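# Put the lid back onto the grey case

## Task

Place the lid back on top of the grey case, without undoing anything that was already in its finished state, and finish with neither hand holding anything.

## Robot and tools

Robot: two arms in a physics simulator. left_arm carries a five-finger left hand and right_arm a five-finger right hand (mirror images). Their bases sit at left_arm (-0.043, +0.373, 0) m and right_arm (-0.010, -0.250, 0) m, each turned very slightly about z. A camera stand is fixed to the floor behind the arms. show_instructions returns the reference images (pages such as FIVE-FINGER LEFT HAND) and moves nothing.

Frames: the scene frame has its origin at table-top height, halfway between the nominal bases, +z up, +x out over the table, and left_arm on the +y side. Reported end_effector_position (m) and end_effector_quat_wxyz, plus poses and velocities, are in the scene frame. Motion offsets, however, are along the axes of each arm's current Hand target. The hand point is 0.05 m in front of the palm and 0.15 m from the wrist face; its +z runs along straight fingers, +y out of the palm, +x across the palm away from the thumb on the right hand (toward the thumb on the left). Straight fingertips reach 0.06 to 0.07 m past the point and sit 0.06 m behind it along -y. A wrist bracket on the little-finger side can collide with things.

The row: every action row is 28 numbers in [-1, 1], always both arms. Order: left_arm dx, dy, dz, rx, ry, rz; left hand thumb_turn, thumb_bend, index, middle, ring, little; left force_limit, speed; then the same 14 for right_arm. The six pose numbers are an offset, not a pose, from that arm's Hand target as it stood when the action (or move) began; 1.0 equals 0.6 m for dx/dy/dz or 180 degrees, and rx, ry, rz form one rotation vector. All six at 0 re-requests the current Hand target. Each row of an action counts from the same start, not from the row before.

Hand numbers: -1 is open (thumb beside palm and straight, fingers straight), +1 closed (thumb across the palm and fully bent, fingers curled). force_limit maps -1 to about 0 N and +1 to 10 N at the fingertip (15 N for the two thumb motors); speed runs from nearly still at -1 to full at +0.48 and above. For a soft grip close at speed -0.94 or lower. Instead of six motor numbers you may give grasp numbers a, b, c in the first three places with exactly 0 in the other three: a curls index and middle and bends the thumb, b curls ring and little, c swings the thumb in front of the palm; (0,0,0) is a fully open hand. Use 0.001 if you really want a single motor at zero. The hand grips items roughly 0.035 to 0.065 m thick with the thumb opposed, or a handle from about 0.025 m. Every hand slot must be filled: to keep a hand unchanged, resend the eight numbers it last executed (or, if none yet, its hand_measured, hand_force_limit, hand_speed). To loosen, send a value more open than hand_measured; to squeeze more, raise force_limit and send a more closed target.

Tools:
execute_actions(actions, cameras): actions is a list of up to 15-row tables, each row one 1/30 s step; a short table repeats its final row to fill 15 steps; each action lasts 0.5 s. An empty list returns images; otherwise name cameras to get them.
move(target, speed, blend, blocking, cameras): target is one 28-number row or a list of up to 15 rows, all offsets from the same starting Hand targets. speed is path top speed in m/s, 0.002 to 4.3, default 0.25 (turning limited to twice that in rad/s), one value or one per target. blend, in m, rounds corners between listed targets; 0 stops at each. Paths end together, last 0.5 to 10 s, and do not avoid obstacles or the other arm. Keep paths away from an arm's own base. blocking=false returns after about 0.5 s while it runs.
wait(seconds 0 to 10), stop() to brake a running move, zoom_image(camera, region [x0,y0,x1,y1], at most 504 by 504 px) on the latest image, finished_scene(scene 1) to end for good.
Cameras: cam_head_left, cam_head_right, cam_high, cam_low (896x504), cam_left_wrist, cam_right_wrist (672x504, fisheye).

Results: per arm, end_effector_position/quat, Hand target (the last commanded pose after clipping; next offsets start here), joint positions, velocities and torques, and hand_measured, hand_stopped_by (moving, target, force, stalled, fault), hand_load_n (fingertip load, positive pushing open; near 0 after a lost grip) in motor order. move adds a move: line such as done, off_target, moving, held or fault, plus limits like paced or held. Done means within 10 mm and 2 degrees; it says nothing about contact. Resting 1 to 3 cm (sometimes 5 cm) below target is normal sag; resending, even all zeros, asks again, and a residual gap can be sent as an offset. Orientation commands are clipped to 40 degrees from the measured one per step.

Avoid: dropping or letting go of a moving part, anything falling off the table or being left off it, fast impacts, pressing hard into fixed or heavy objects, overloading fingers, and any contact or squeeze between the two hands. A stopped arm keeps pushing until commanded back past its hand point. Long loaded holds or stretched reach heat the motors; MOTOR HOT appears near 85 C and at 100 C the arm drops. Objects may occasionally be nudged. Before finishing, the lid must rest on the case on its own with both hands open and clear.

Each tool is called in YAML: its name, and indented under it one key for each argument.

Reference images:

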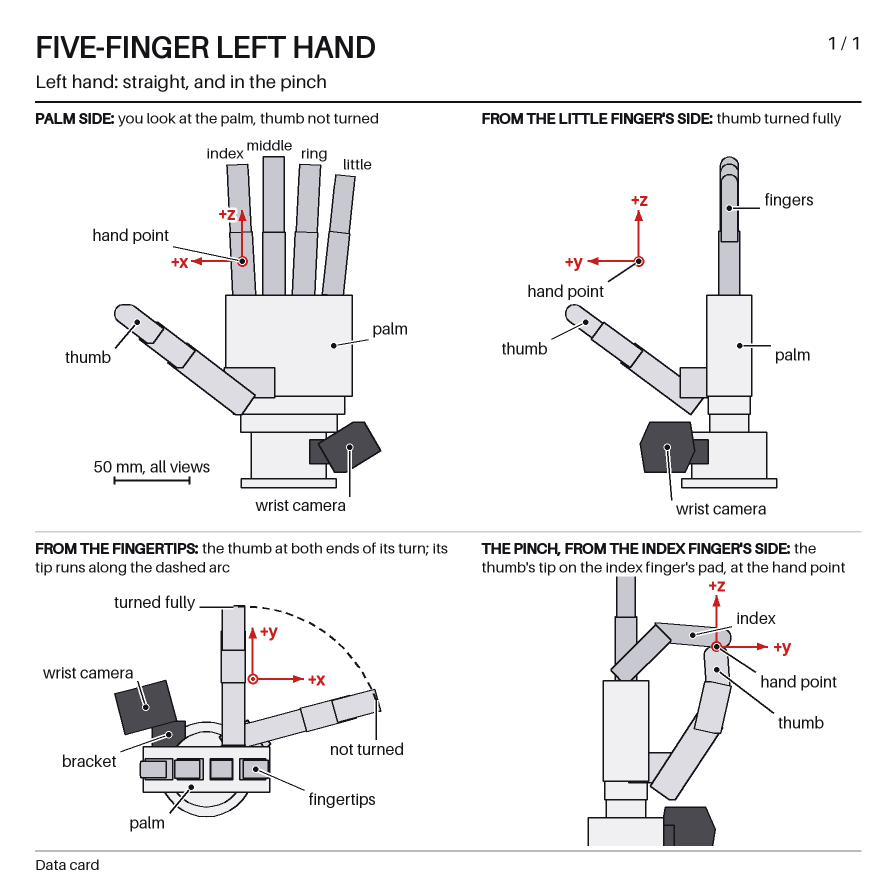

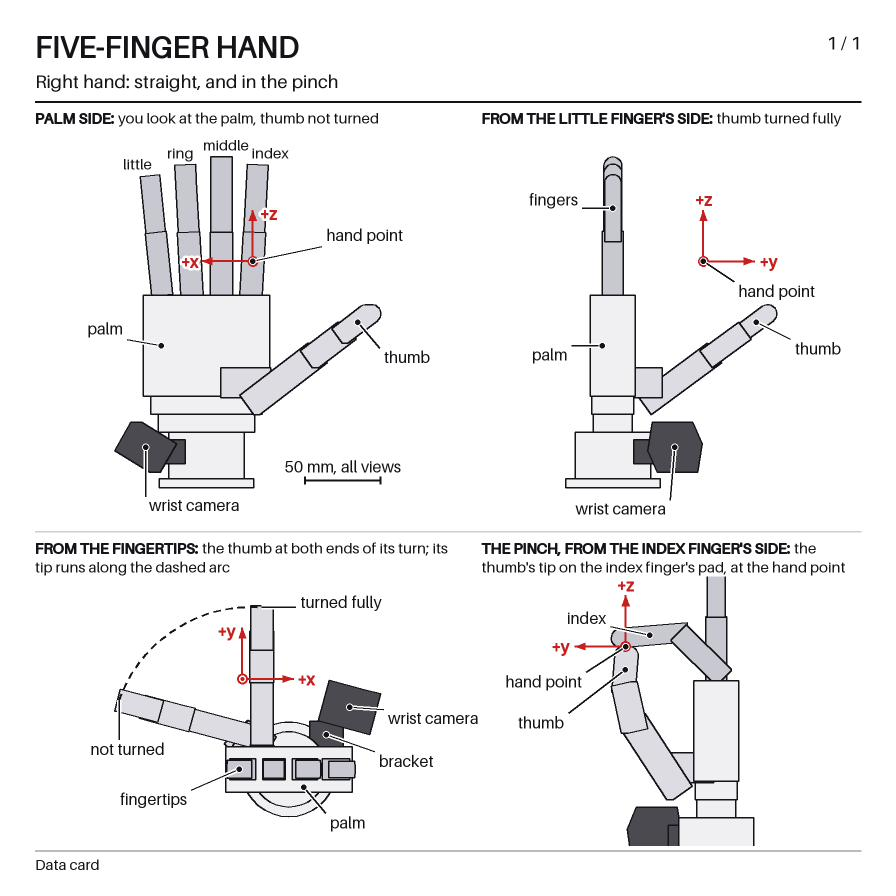

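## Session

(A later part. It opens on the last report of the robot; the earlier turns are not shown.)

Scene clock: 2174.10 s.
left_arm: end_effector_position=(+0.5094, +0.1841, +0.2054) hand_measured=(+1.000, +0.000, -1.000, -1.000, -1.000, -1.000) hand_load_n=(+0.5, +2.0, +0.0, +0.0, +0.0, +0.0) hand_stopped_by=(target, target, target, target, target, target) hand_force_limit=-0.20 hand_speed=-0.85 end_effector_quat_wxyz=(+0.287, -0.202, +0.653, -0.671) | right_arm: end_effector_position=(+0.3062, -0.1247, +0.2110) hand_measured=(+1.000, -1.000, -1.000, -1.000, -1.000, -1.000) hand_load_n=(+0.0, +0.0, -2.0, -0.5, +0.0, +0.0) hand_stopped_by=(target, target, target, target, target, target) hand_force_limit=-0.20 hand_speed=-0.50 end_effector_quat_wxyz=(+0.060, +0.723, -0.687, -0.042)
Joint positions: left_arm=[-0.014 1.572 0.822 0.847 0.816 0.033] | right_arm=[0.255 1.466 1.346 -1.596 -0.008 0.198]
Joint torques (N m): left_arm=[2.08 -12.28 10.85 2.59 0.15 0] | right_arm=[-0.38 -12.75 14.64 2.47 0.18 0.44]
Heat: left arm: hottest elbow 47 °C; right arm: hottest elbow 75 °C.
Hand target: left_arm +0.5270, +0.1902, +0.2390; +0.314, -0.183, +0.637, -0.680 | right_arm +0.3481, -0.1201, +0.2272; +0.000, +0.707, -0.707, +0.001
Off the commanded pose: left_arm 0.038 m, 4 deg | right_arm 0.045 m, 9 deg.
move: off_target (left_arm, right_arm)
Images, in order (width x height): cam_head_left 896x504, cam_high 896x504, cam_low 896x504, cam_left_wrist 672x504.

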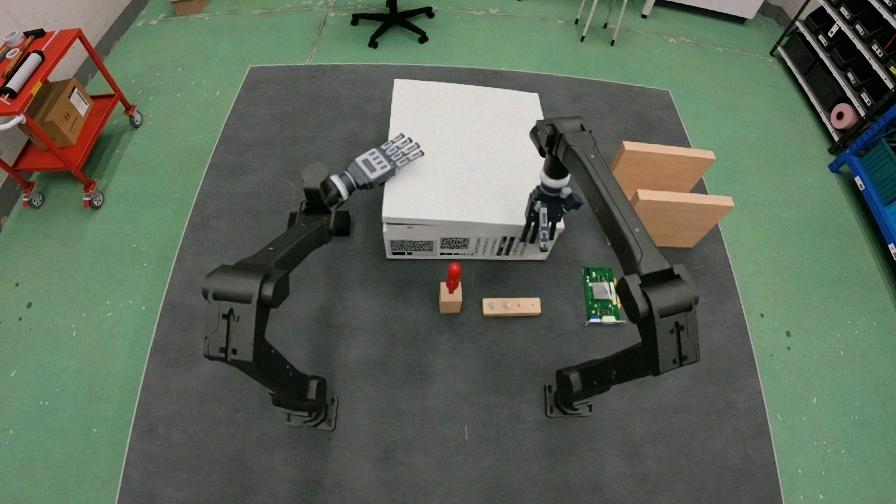

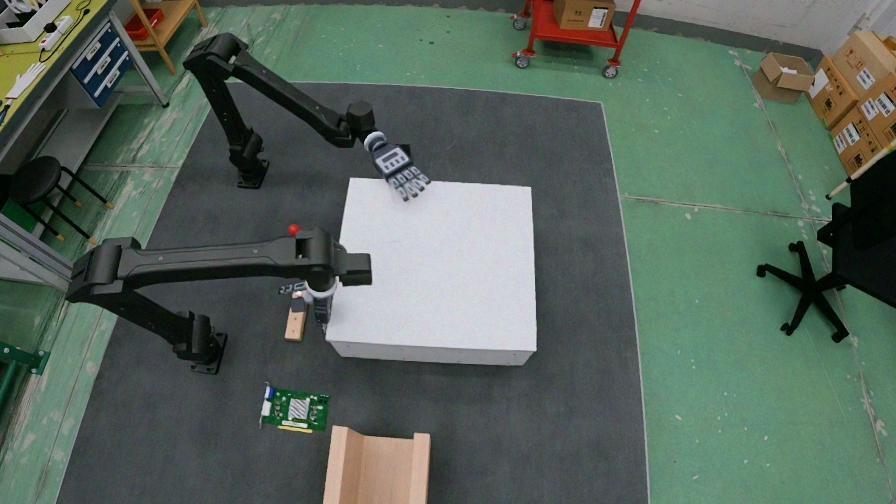

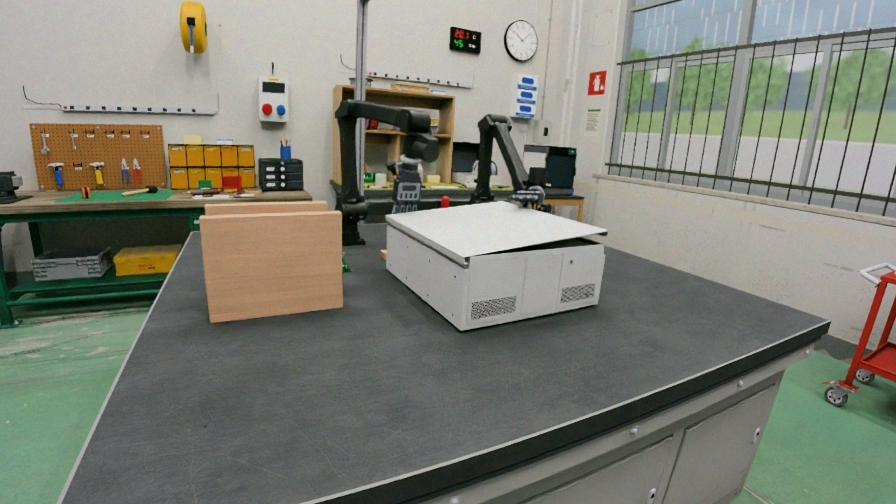

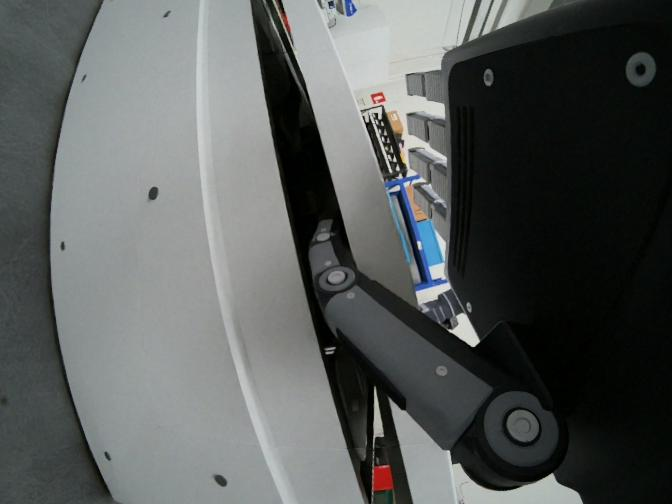

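move:
  target: [-0.0051,0.0327,-0.004,0,0,0,1,0.0,-1,-1,-1,-1,-0.2,-0.85,0,0.1,0,0,0,0,1,-1,-1,-1,-1,-1,-0.2,-0.5]
  speed: 0.05
  cameras: ["cam_low", "cam_left_wrist", "cam_head_left", "cam_high"]

zoom_image:
  camera: "cam_low"
  region: [440, 160, 630, 280]

zoom_image:
  camera: "cam_left_wrist"
  region: [160, 100, 520, 504]

Scene clock: 2184.67 s.
left_arm: end_effector_position=(+0.5115, +0.1854, +0.2010) hand_measured=(+1.000, +0.000, -1.000, -1.000, -1.000, -1.000) hand_load_n=(+2.0, +0.5, +0.0, +0.0, +0.0, +0.0) hand_stopped_by=(target, target, target, target, target, target) hand_force_limit=-0.20 hand_speed=-0.85 end_effector_quat_wxyz=(+0.289, -0.194, +0.649, -0.676) | right_arm: end_effector_position=(+0.2909, -0.1240, +0.2289) hand_measured=(+1.000, -1.000, -1.000, -1.000, -1.000, -1.000) hand_load_n=(+0.0, +0.0, +0.0, +0.0, +0.0, +0.0) hand_stopped_by=(target, target, target, target, target, target) hand_force_limit=-0.20 hand_speed=-0.50 end_effector_quat_wxyz=(+0.002, +0.708, -0.706, -0.003)
Joint positions: left_arm=[-0.008 1.598 0.822 0.898 0.83 0.024] | right_arm=[0.263 1.321 1.275 -1.531 -0.002 0.256]
Joint torques (N m): left_arm=[2.43 -10.46 10.28 2.73 -0.1 0.07] | right_arm=[2.96 -10.34 8.24 0.54 0.05 0.22]
Heat: left arm: hottest elbow 47 °C; right arm: hottest elbow 73 °C.
Hand target: left_arm +0.5315, +0.1941, +0.2201; +0.314, -0.182, +0.637, -0.680 | right_arm +0.2881, -0.1202, +0.2272; +0.000, +0.707, -0.707, +0.001
Off the commanded pose: left_arm 0.029 m, 3 deg | right_arm 0.005 m, 1 deg.
move: off_target (left_arm)
Images, in order (width x height): cam_head_left 896x504, cam_high 896x504, cam_low 896x504, cam_left_wrist 672x504.

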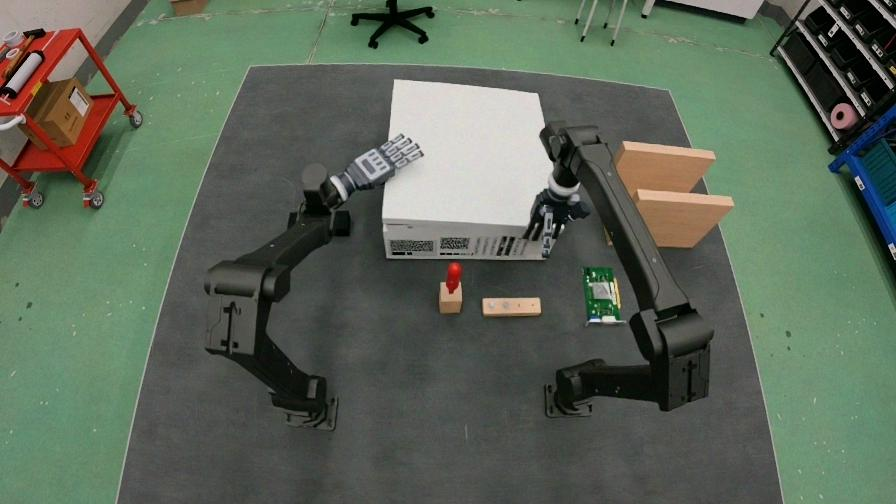

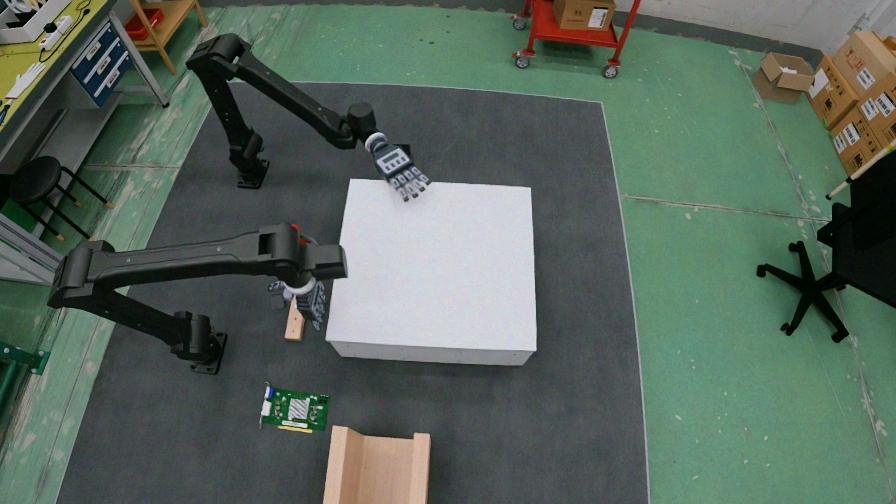

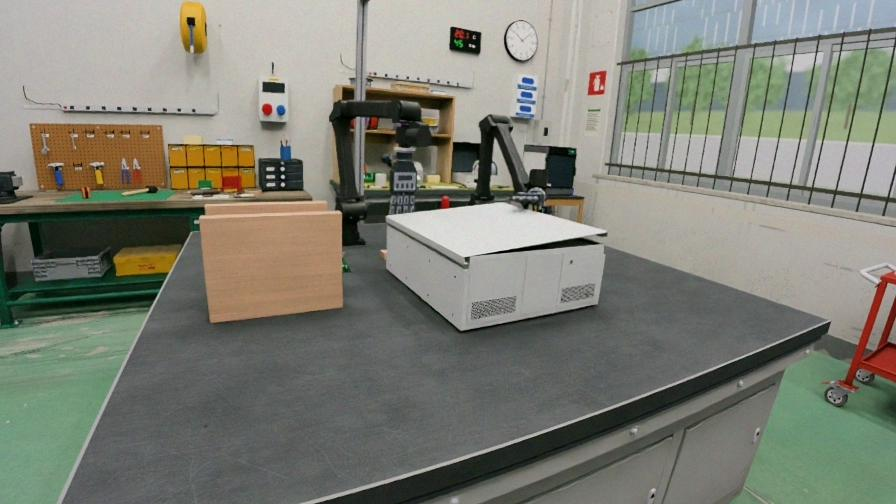

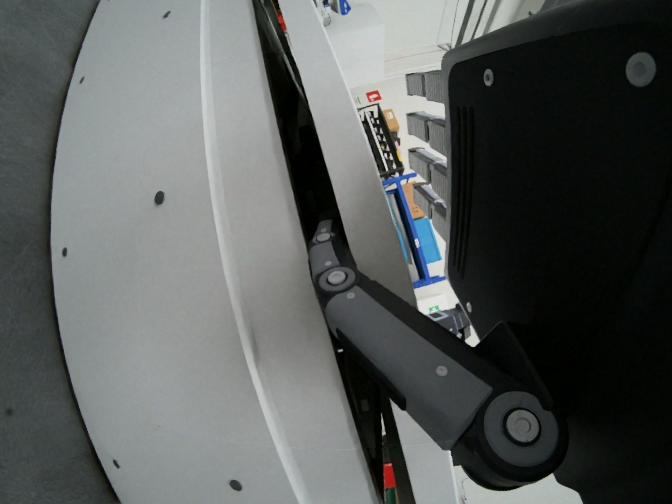

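Scaled by 2.653.

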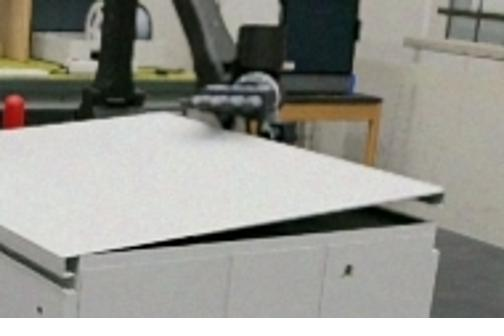

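Scaled by 1.248 from the camera's 672x504 image, which has a finer 960x720 frame.

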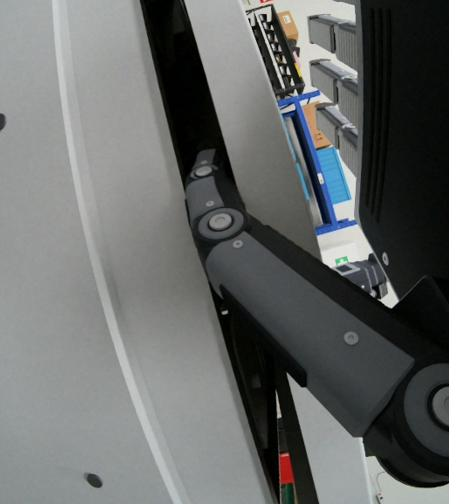

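move:
  target: [-0.033,0.0004,-0.0376,0,0,0,1,0.0,-1,-1,-1,-1,-0.2,-0.85,0,0,0,0,0,0,1,-1,-1,-1,-1,-1,-0.2,-0.5]
  speed: 0.03
  cameras: ["cam_low", "cam_left_wrist", "cam_head_left", "cam_high"]

zoom_image:
  camera: "cam_left_wrist"
  region: [160, 100, 520, 504]

Scene clock: 2195.33 s.
left_arm: end_effector_position=(+0.5125, +0.2121, +0.1921) hand_measured=(+1.000, -0.002, -1.000, -1.000, -1.000, -1.000) hand_load_n=(+2.5, +5.5, +0.5, +0.0, +0.0, +0.0) hand_stopped_by=(target, target, target, target, target, target) hand_force_limit=-0.20 hand_speed=-0.85 end_effector_quat_wxyz=(+0.282, -0.200, +0.652, -0.675) | right_arm: end_effector_position=(+0.2909, -0.1240, +0.2289) hand_measured=(+1.000, -1.000, -1.000, -1.000, -1.000, -1.000) hand_load_n=(+0.0, +0.0, +0.0, +0.0, +0.0, +0.0) hand_stopped_by=(target, target, target, target, target, target) hand_force_limit=-0.20 hand_speed=-0.50 end_effector_quat_wxyz=(+0.002, +0.708, -0.706, -0.003)
Joint positions: left_arm=[0.053 1.616 0.822 0.906 0.893 0.01] | right_arm=[0.263 1.321 1.275 -1.531 -0.002 0.257]
Joint torques (N m): left_arm=[2.67 -12.22 10.04 2.96 -0.04 0.05] | right_arm=[1.73 -11.34 7.92 0.58 -0.02 0.2]
Heat: left arm: hottest elbow 47 °C; right arm: hottest elbow 68 °C.
Hand target: left_arm +0.5316, +0.2242, +0.2199; +0.314, -0.183, +0.637, -0.680 | right_arm +0.2881, -0.1202, +0.2272; +0.000, +0.707, -0.707, +0.001
Off the commanded pose: left_arm 0.036 m, 5 deg | right_arm 0.005 m, 1 deg.
move: off_target (left_arm)
Images, in order (width x height): cam_head_left 896x504, cam_high 896x504, cam_low 896x504, cam_left_wrist 672x504.

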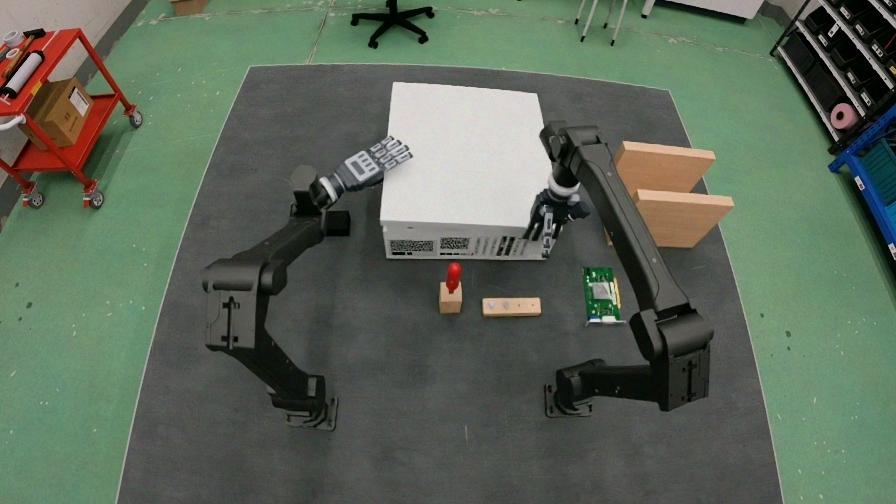

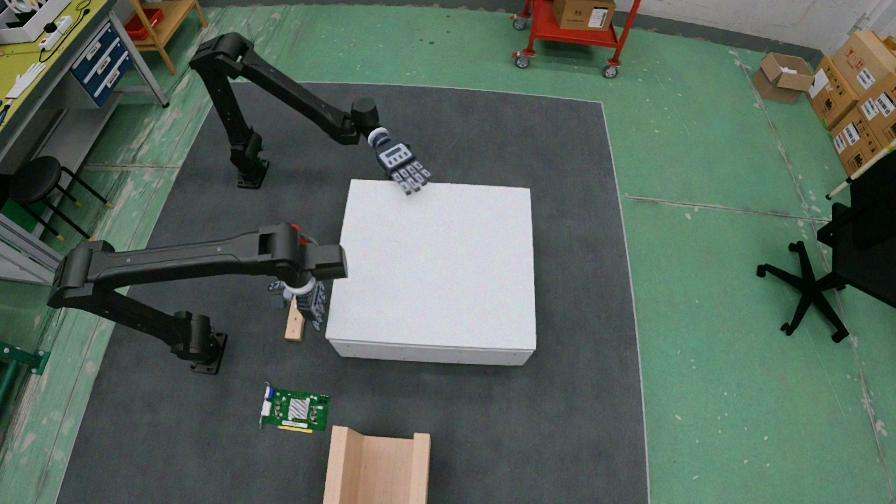

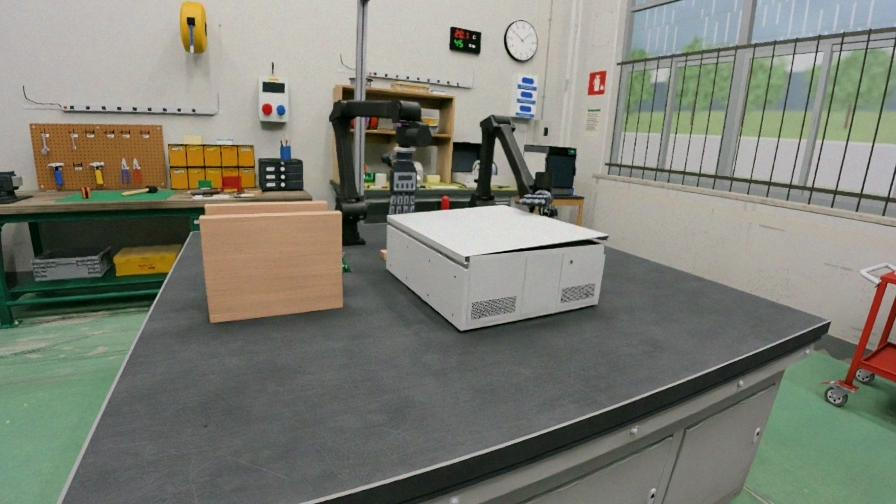

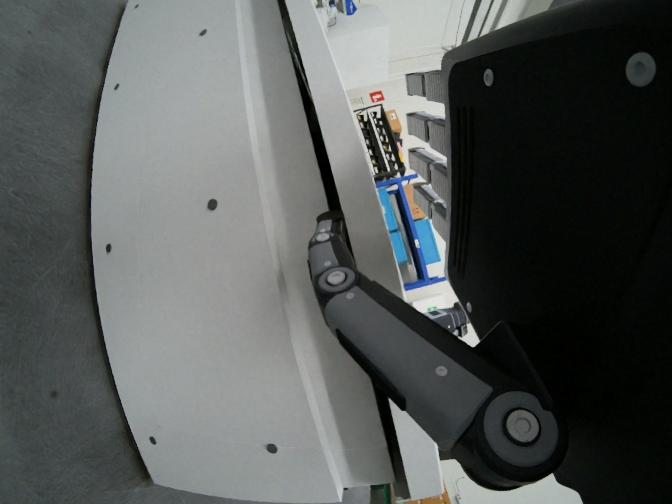

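Scaled by 1.248 from the camera's 672x504 image, which has a finer 960x720 frame.

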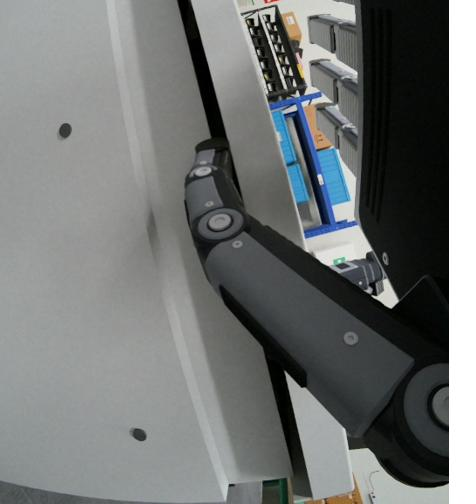

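move:
  target: [-0.0195,0.0166,-0.0271,0,0,0,1,0.0,-1,-1,-1,-1,-0.2,-0.85,0,0,0,0,0,0,1,-1,-1,-1,-1,-1,-0.2,-0.5]
  speed: 0.02
  cameras: ["cam_low", "cam_left_wrist", "cam_head_left", "cam_high"]

zoom_image:
  camera: "cam_left_wrist"
  region: [160, 100, 520, 504]

Scene clock: 2202.07 s.
left_arm: end_effector_position=(+0.5168, +0.2390, +0.1991) hand_measured=(+1.000, +0.000, -1.000, -1.000, -1.000, -1.000) hand_load_n=(+0.0, +0.0, -0.5, +0.0, +0.0, +0.0) hand_stopped_by=(target, target, target, target, target, target) hand_force_limit=-0.20 hand_speed=-0.85 end_effector_quat_wxyz=(+0.303, -0.191, +0.643, -0.676) | right_arm: end_effector_position=(+0.2909, -0.1240, +0.2289) hand_measured=(+1.000, -1.000, -1.000, -1.000, -1.000, -1.000) hand_load_n=(+0.0, +0.0, +0.0, +0.0, +0.0, +0.0) hand_stopped_by=(target, target, target, target, target, target) hand_force_limit=-0.20 hand_speed=-0.50 end_effector_quat_wxyz=(+0.002, +0.708, -0.706, -0.003)
Joint positions: left_arm=[0.108 1.622 0.822 0.965 0.927 0] | right_arm=[0.263 1.321 1.275 -1.531 -0.002 0.257]
Joint torques (N m): left_arm=[1.85 -10.11 9.8 2.29 0.22 0] | right_arm=[2.08 -10.64 8.05 0.72 0.01 0.21]
Heat: left arm: hottest elbow 47 °C; right arm: hottest elbow 66 °C.
Hand target: left_arm +0.5316, +0.2442, +0.2101; +0.314, -0.183, +0.637, -0.680 | right_arm +0.2881, -0.1202, +0.2272; +0.000, +0.707, -0.707, +0.001
Off the commanded pose: left_arm 0.019 m, 2 deg | right_arm 0.005 m, 1 deg.
move: off_target (left_arm)
Images, in order (width x height): cam_head_left 896x504, cam_high 896x504, cam_low 896x504, cam_left_wrist 672x504.

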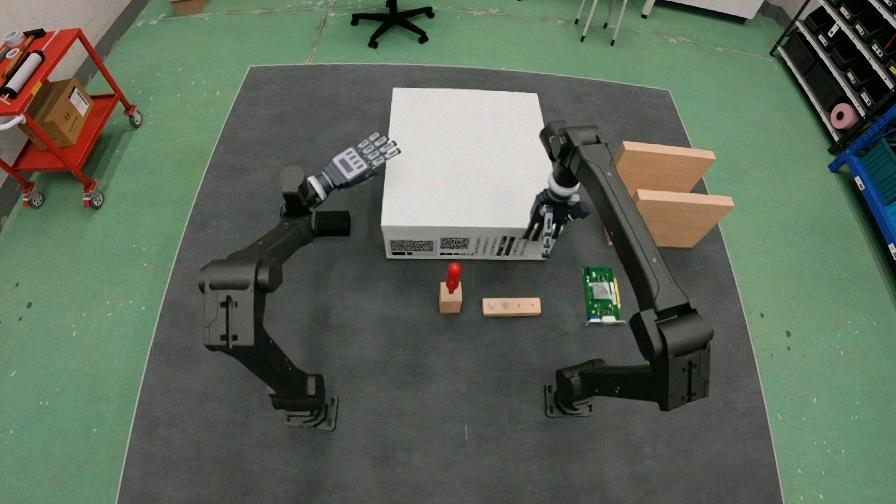

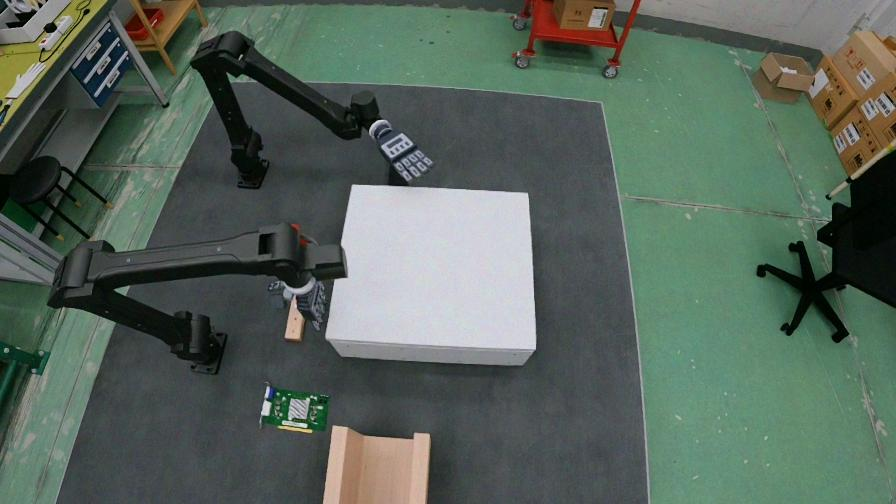

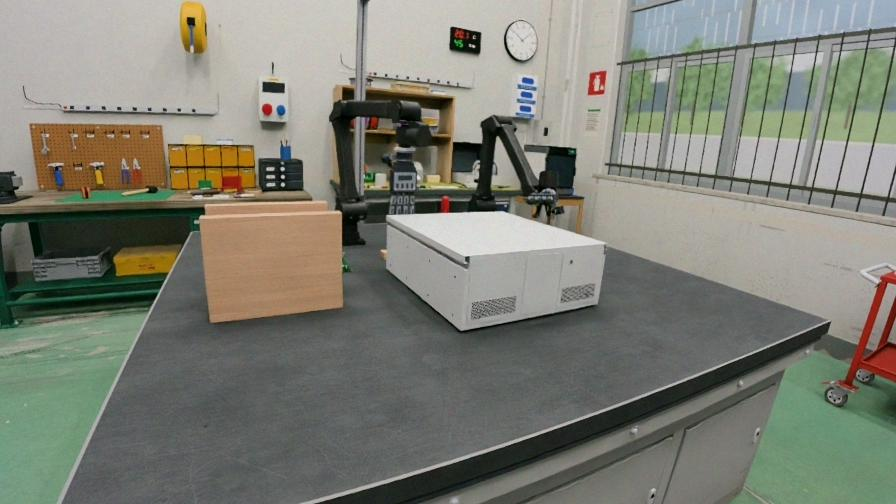

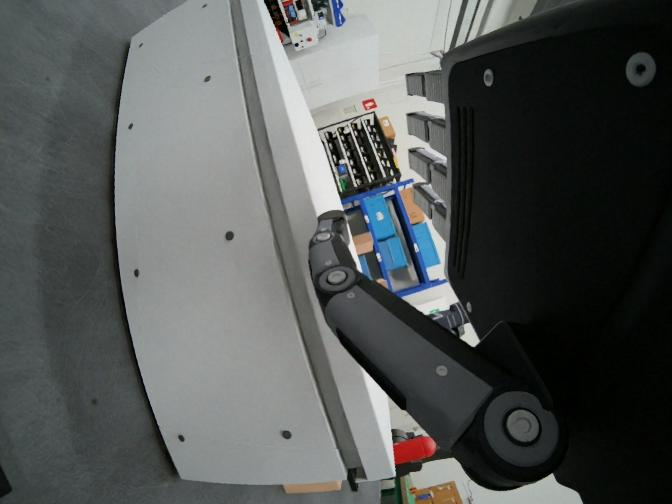

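Scaled by 1.248 from the camera's 672x504 image, which has a finer 960x720 frame.

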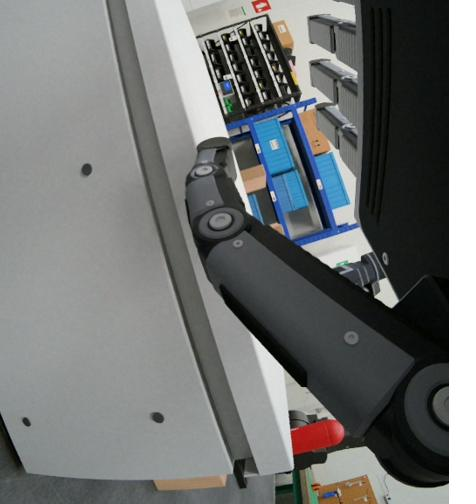

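move:
  target:
    - [-0.055,0.0007,-0.0626,0,0,0,1,0.0,-1,-1,-1,-1,-0.2,-0.85,0,0.0333,0,0,0,0,1,-1,-1,-1,-1,-1,-0.2,-0.5]
    - [-0.0912,-0.1627,-0.055,0,0,0,1,0.0,-1,-1,-1,-1,-0.2,-0.85,0,0.0333,-0.2,0,0,0,1,-1,-1,-1,-1,-1,-0.2,-0.5]
  speed: 0.1
  blend: [0.01, 0]
  cameras: ["all"]

zoom_image:
  camera: "cam_head_left"
  region: [360, 60, 600, 270]

zoom_image:
  camera: "cam_head_right"
  region: [350, 60, 590, 270]

zoom_image:
  camera: "cam_low"
  region: [370, 190, 620, 340]

zoom_image:
  camera: "cam_high"
  region: [310, 170, 560, 380]

Scene clock: 2214.17 s.
left_arm: end_effector_position=(+0.5190, +0.2970, +0.2844) hand_measured=(+1.000, +0.000, -1.000, -1.000, -1.000, -1.000) hand_load_n=(+0.0, +0.0, +0.0, +0.0, +0.0, +0.0) hand_stopped_by=(target, target, target, target, target, target) hand_force_limit=-0.20 hand_speed=-0.85 end_effector_quat_wxyz=(+0.300, -0.195, +0.641, -0.679) | right_arm: end_effector_position=(+0.2606, -0.1225, +0.3241) hand_measured=(+1.000, -1.000, -1.000, -1.000, -1.000, -1.000) hand_load_n=(+0.0, -0.5, +0.0, +0.0, +0.0, +0.0) hand_stopped_by=(target, target, target, target, target, target) hand_force_limit=-0.20 hand_speed=-0.50 end_effector_quat_wxyz=(-0.065, +0.707, -0.704, +0.023)
Joint positions: left_arm=[0.235 1.496 0.942 0.762 1.052 -0.061] | right_arm=[0.278 1.171 1.408 -1.672 -0.023 0.272]
Joint torques (N m): left_arm=[1.79 -11.11 12.16 0.94 0.18 0.05] | right_arm=[2.14 -7.41 14.3 0.05 -0.19 0.1]
Heat: left arm: hottest elbow 47 °C; right arm: hottest elbow 63 °C.
Hand target: left_arm +0.5314, +0.3044, +0.3099; +0.314, -0.183, +0.637, -0.680 | right_arm +0.2680, -0.1201, +0.3470; +0.000, +0.707, -0.707, +0.001
Off the commanded pose: left_arm 0.029 m, 2 deg | right_arm 0.024 m, 8 deg.
joint sent to its limit (right arm) — joint 4 (wrist pitch), lower limit. The joint targets are off in orientation, not in position.
move: off_target (left_arm, right_arm)

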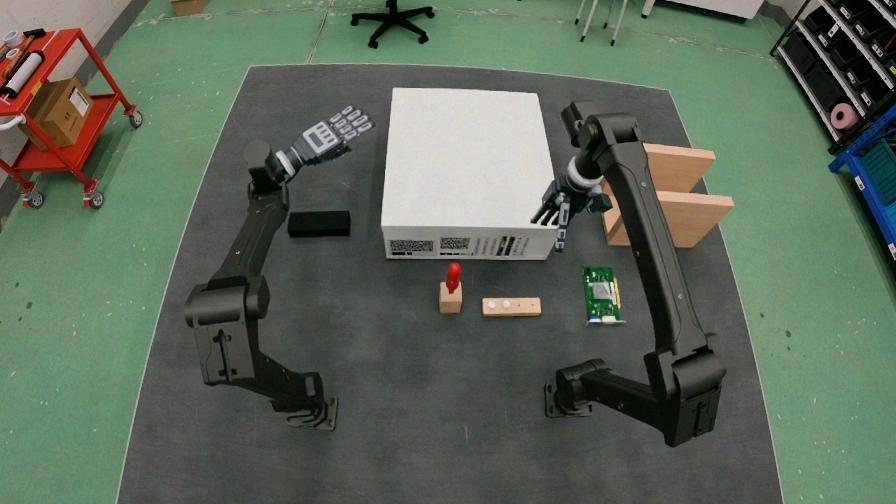

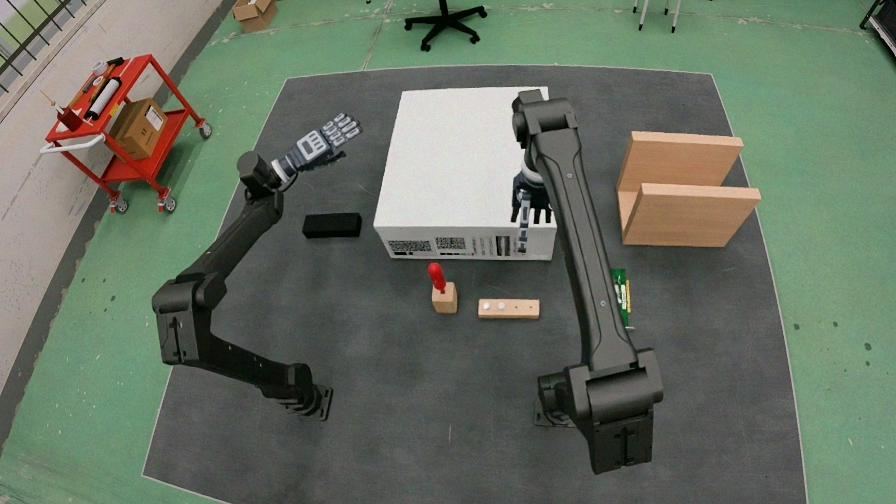

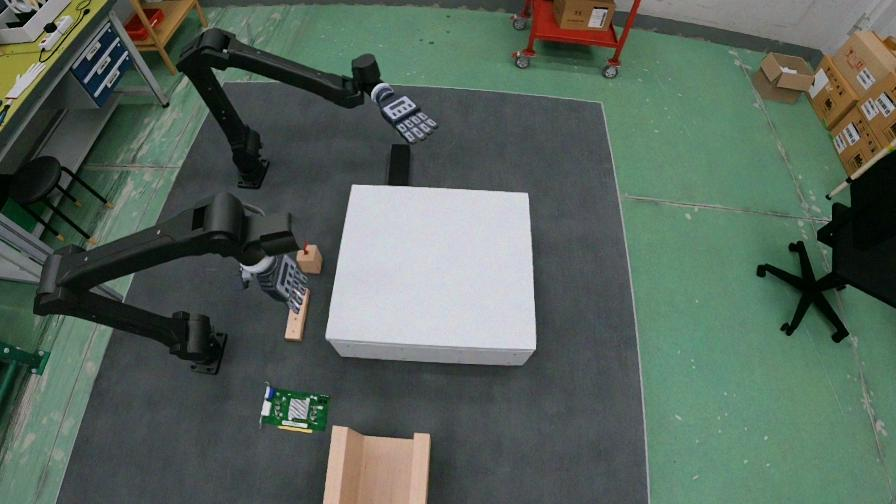

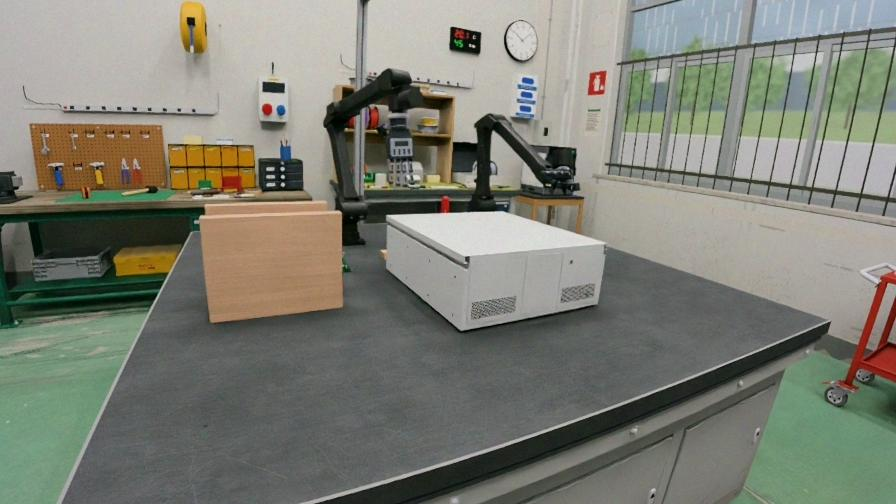

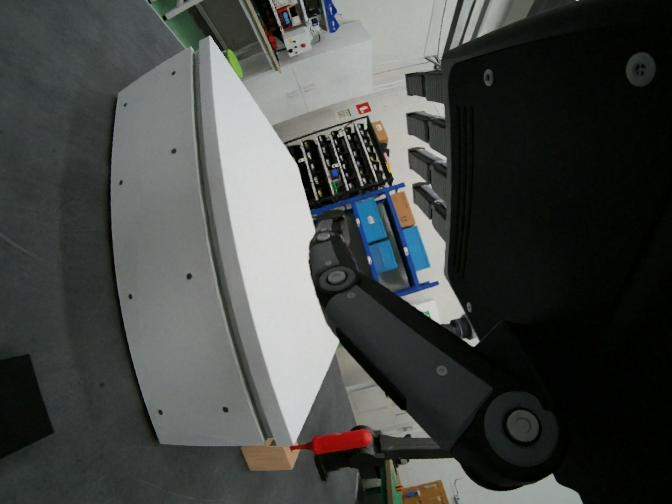

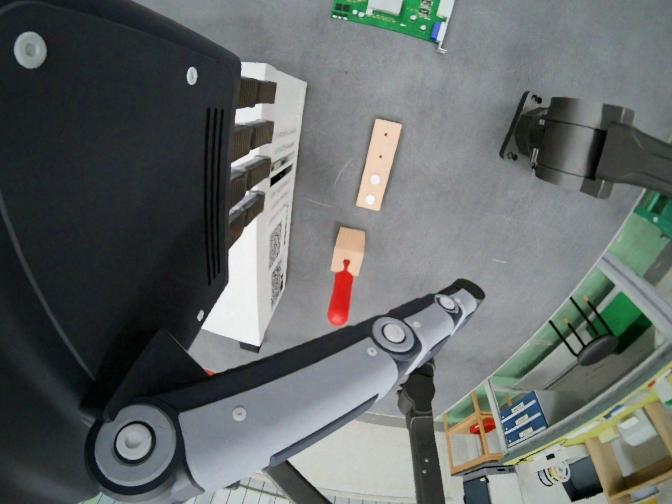

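Scaled by 2.100.

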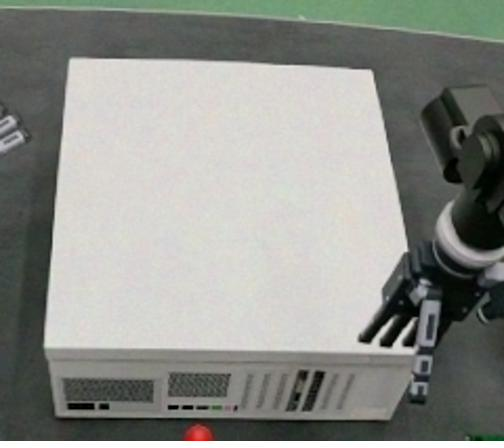

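Scaled by 2.100.

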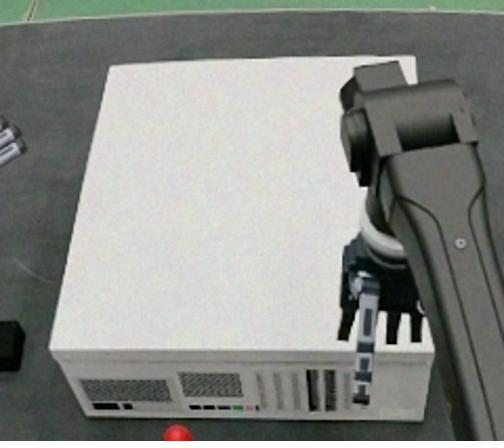

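Scaled by 2.016.

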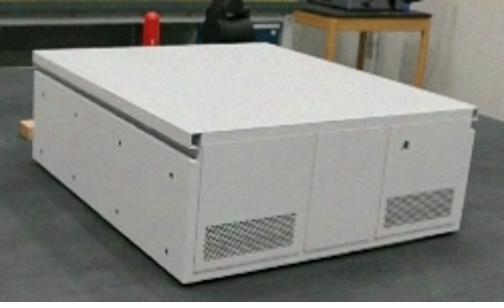

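Scaled by 2.016.

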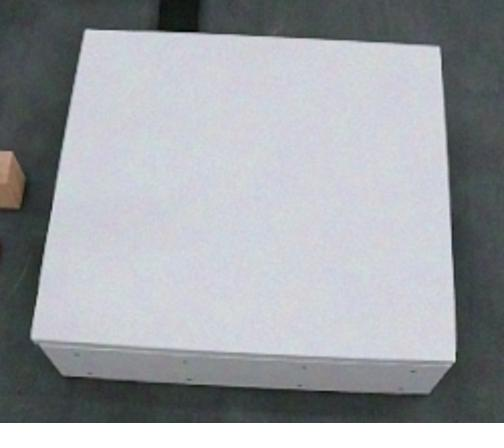

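zoom_image:
  camera: "cam_low"
  region: [375, 200, 485, 290]

zoom_image:
  camera: "cam_low"
  region: [440, 210, 620, 290]

zoom_image:
  camera: "cam_left_wrist"
  region: [90, 20, 370, 460]

zoom_image:
  camera: "cam_head_left"
  region: [370, 200, 570, 270]

zoom_image:
  camera: "cam_head_right"
  region: [360, 200, 560, 270]

Scaled by 4.582.

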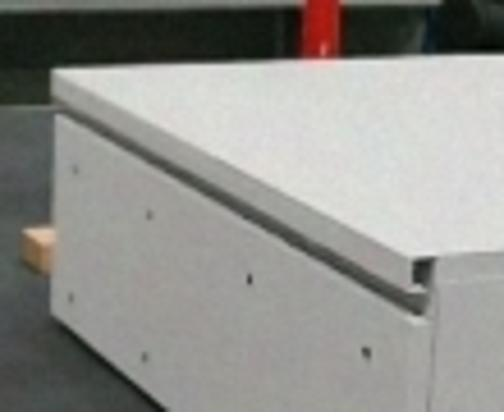

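Scaled by 2.800.

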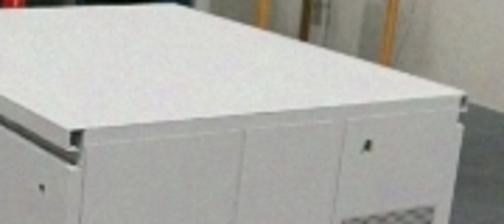

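Scaled by 1.145 from the camera's 672x504 image, which has a finer 960x720 frame.

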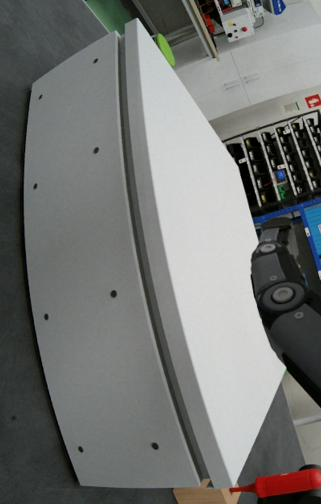

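Scaled by 2.520.

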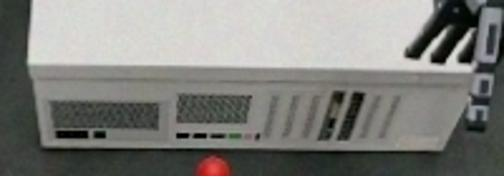

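Scaled by 2.520.

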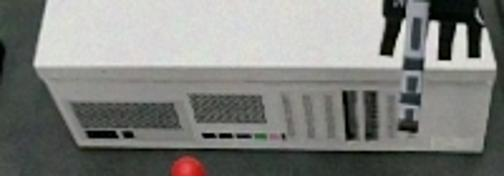

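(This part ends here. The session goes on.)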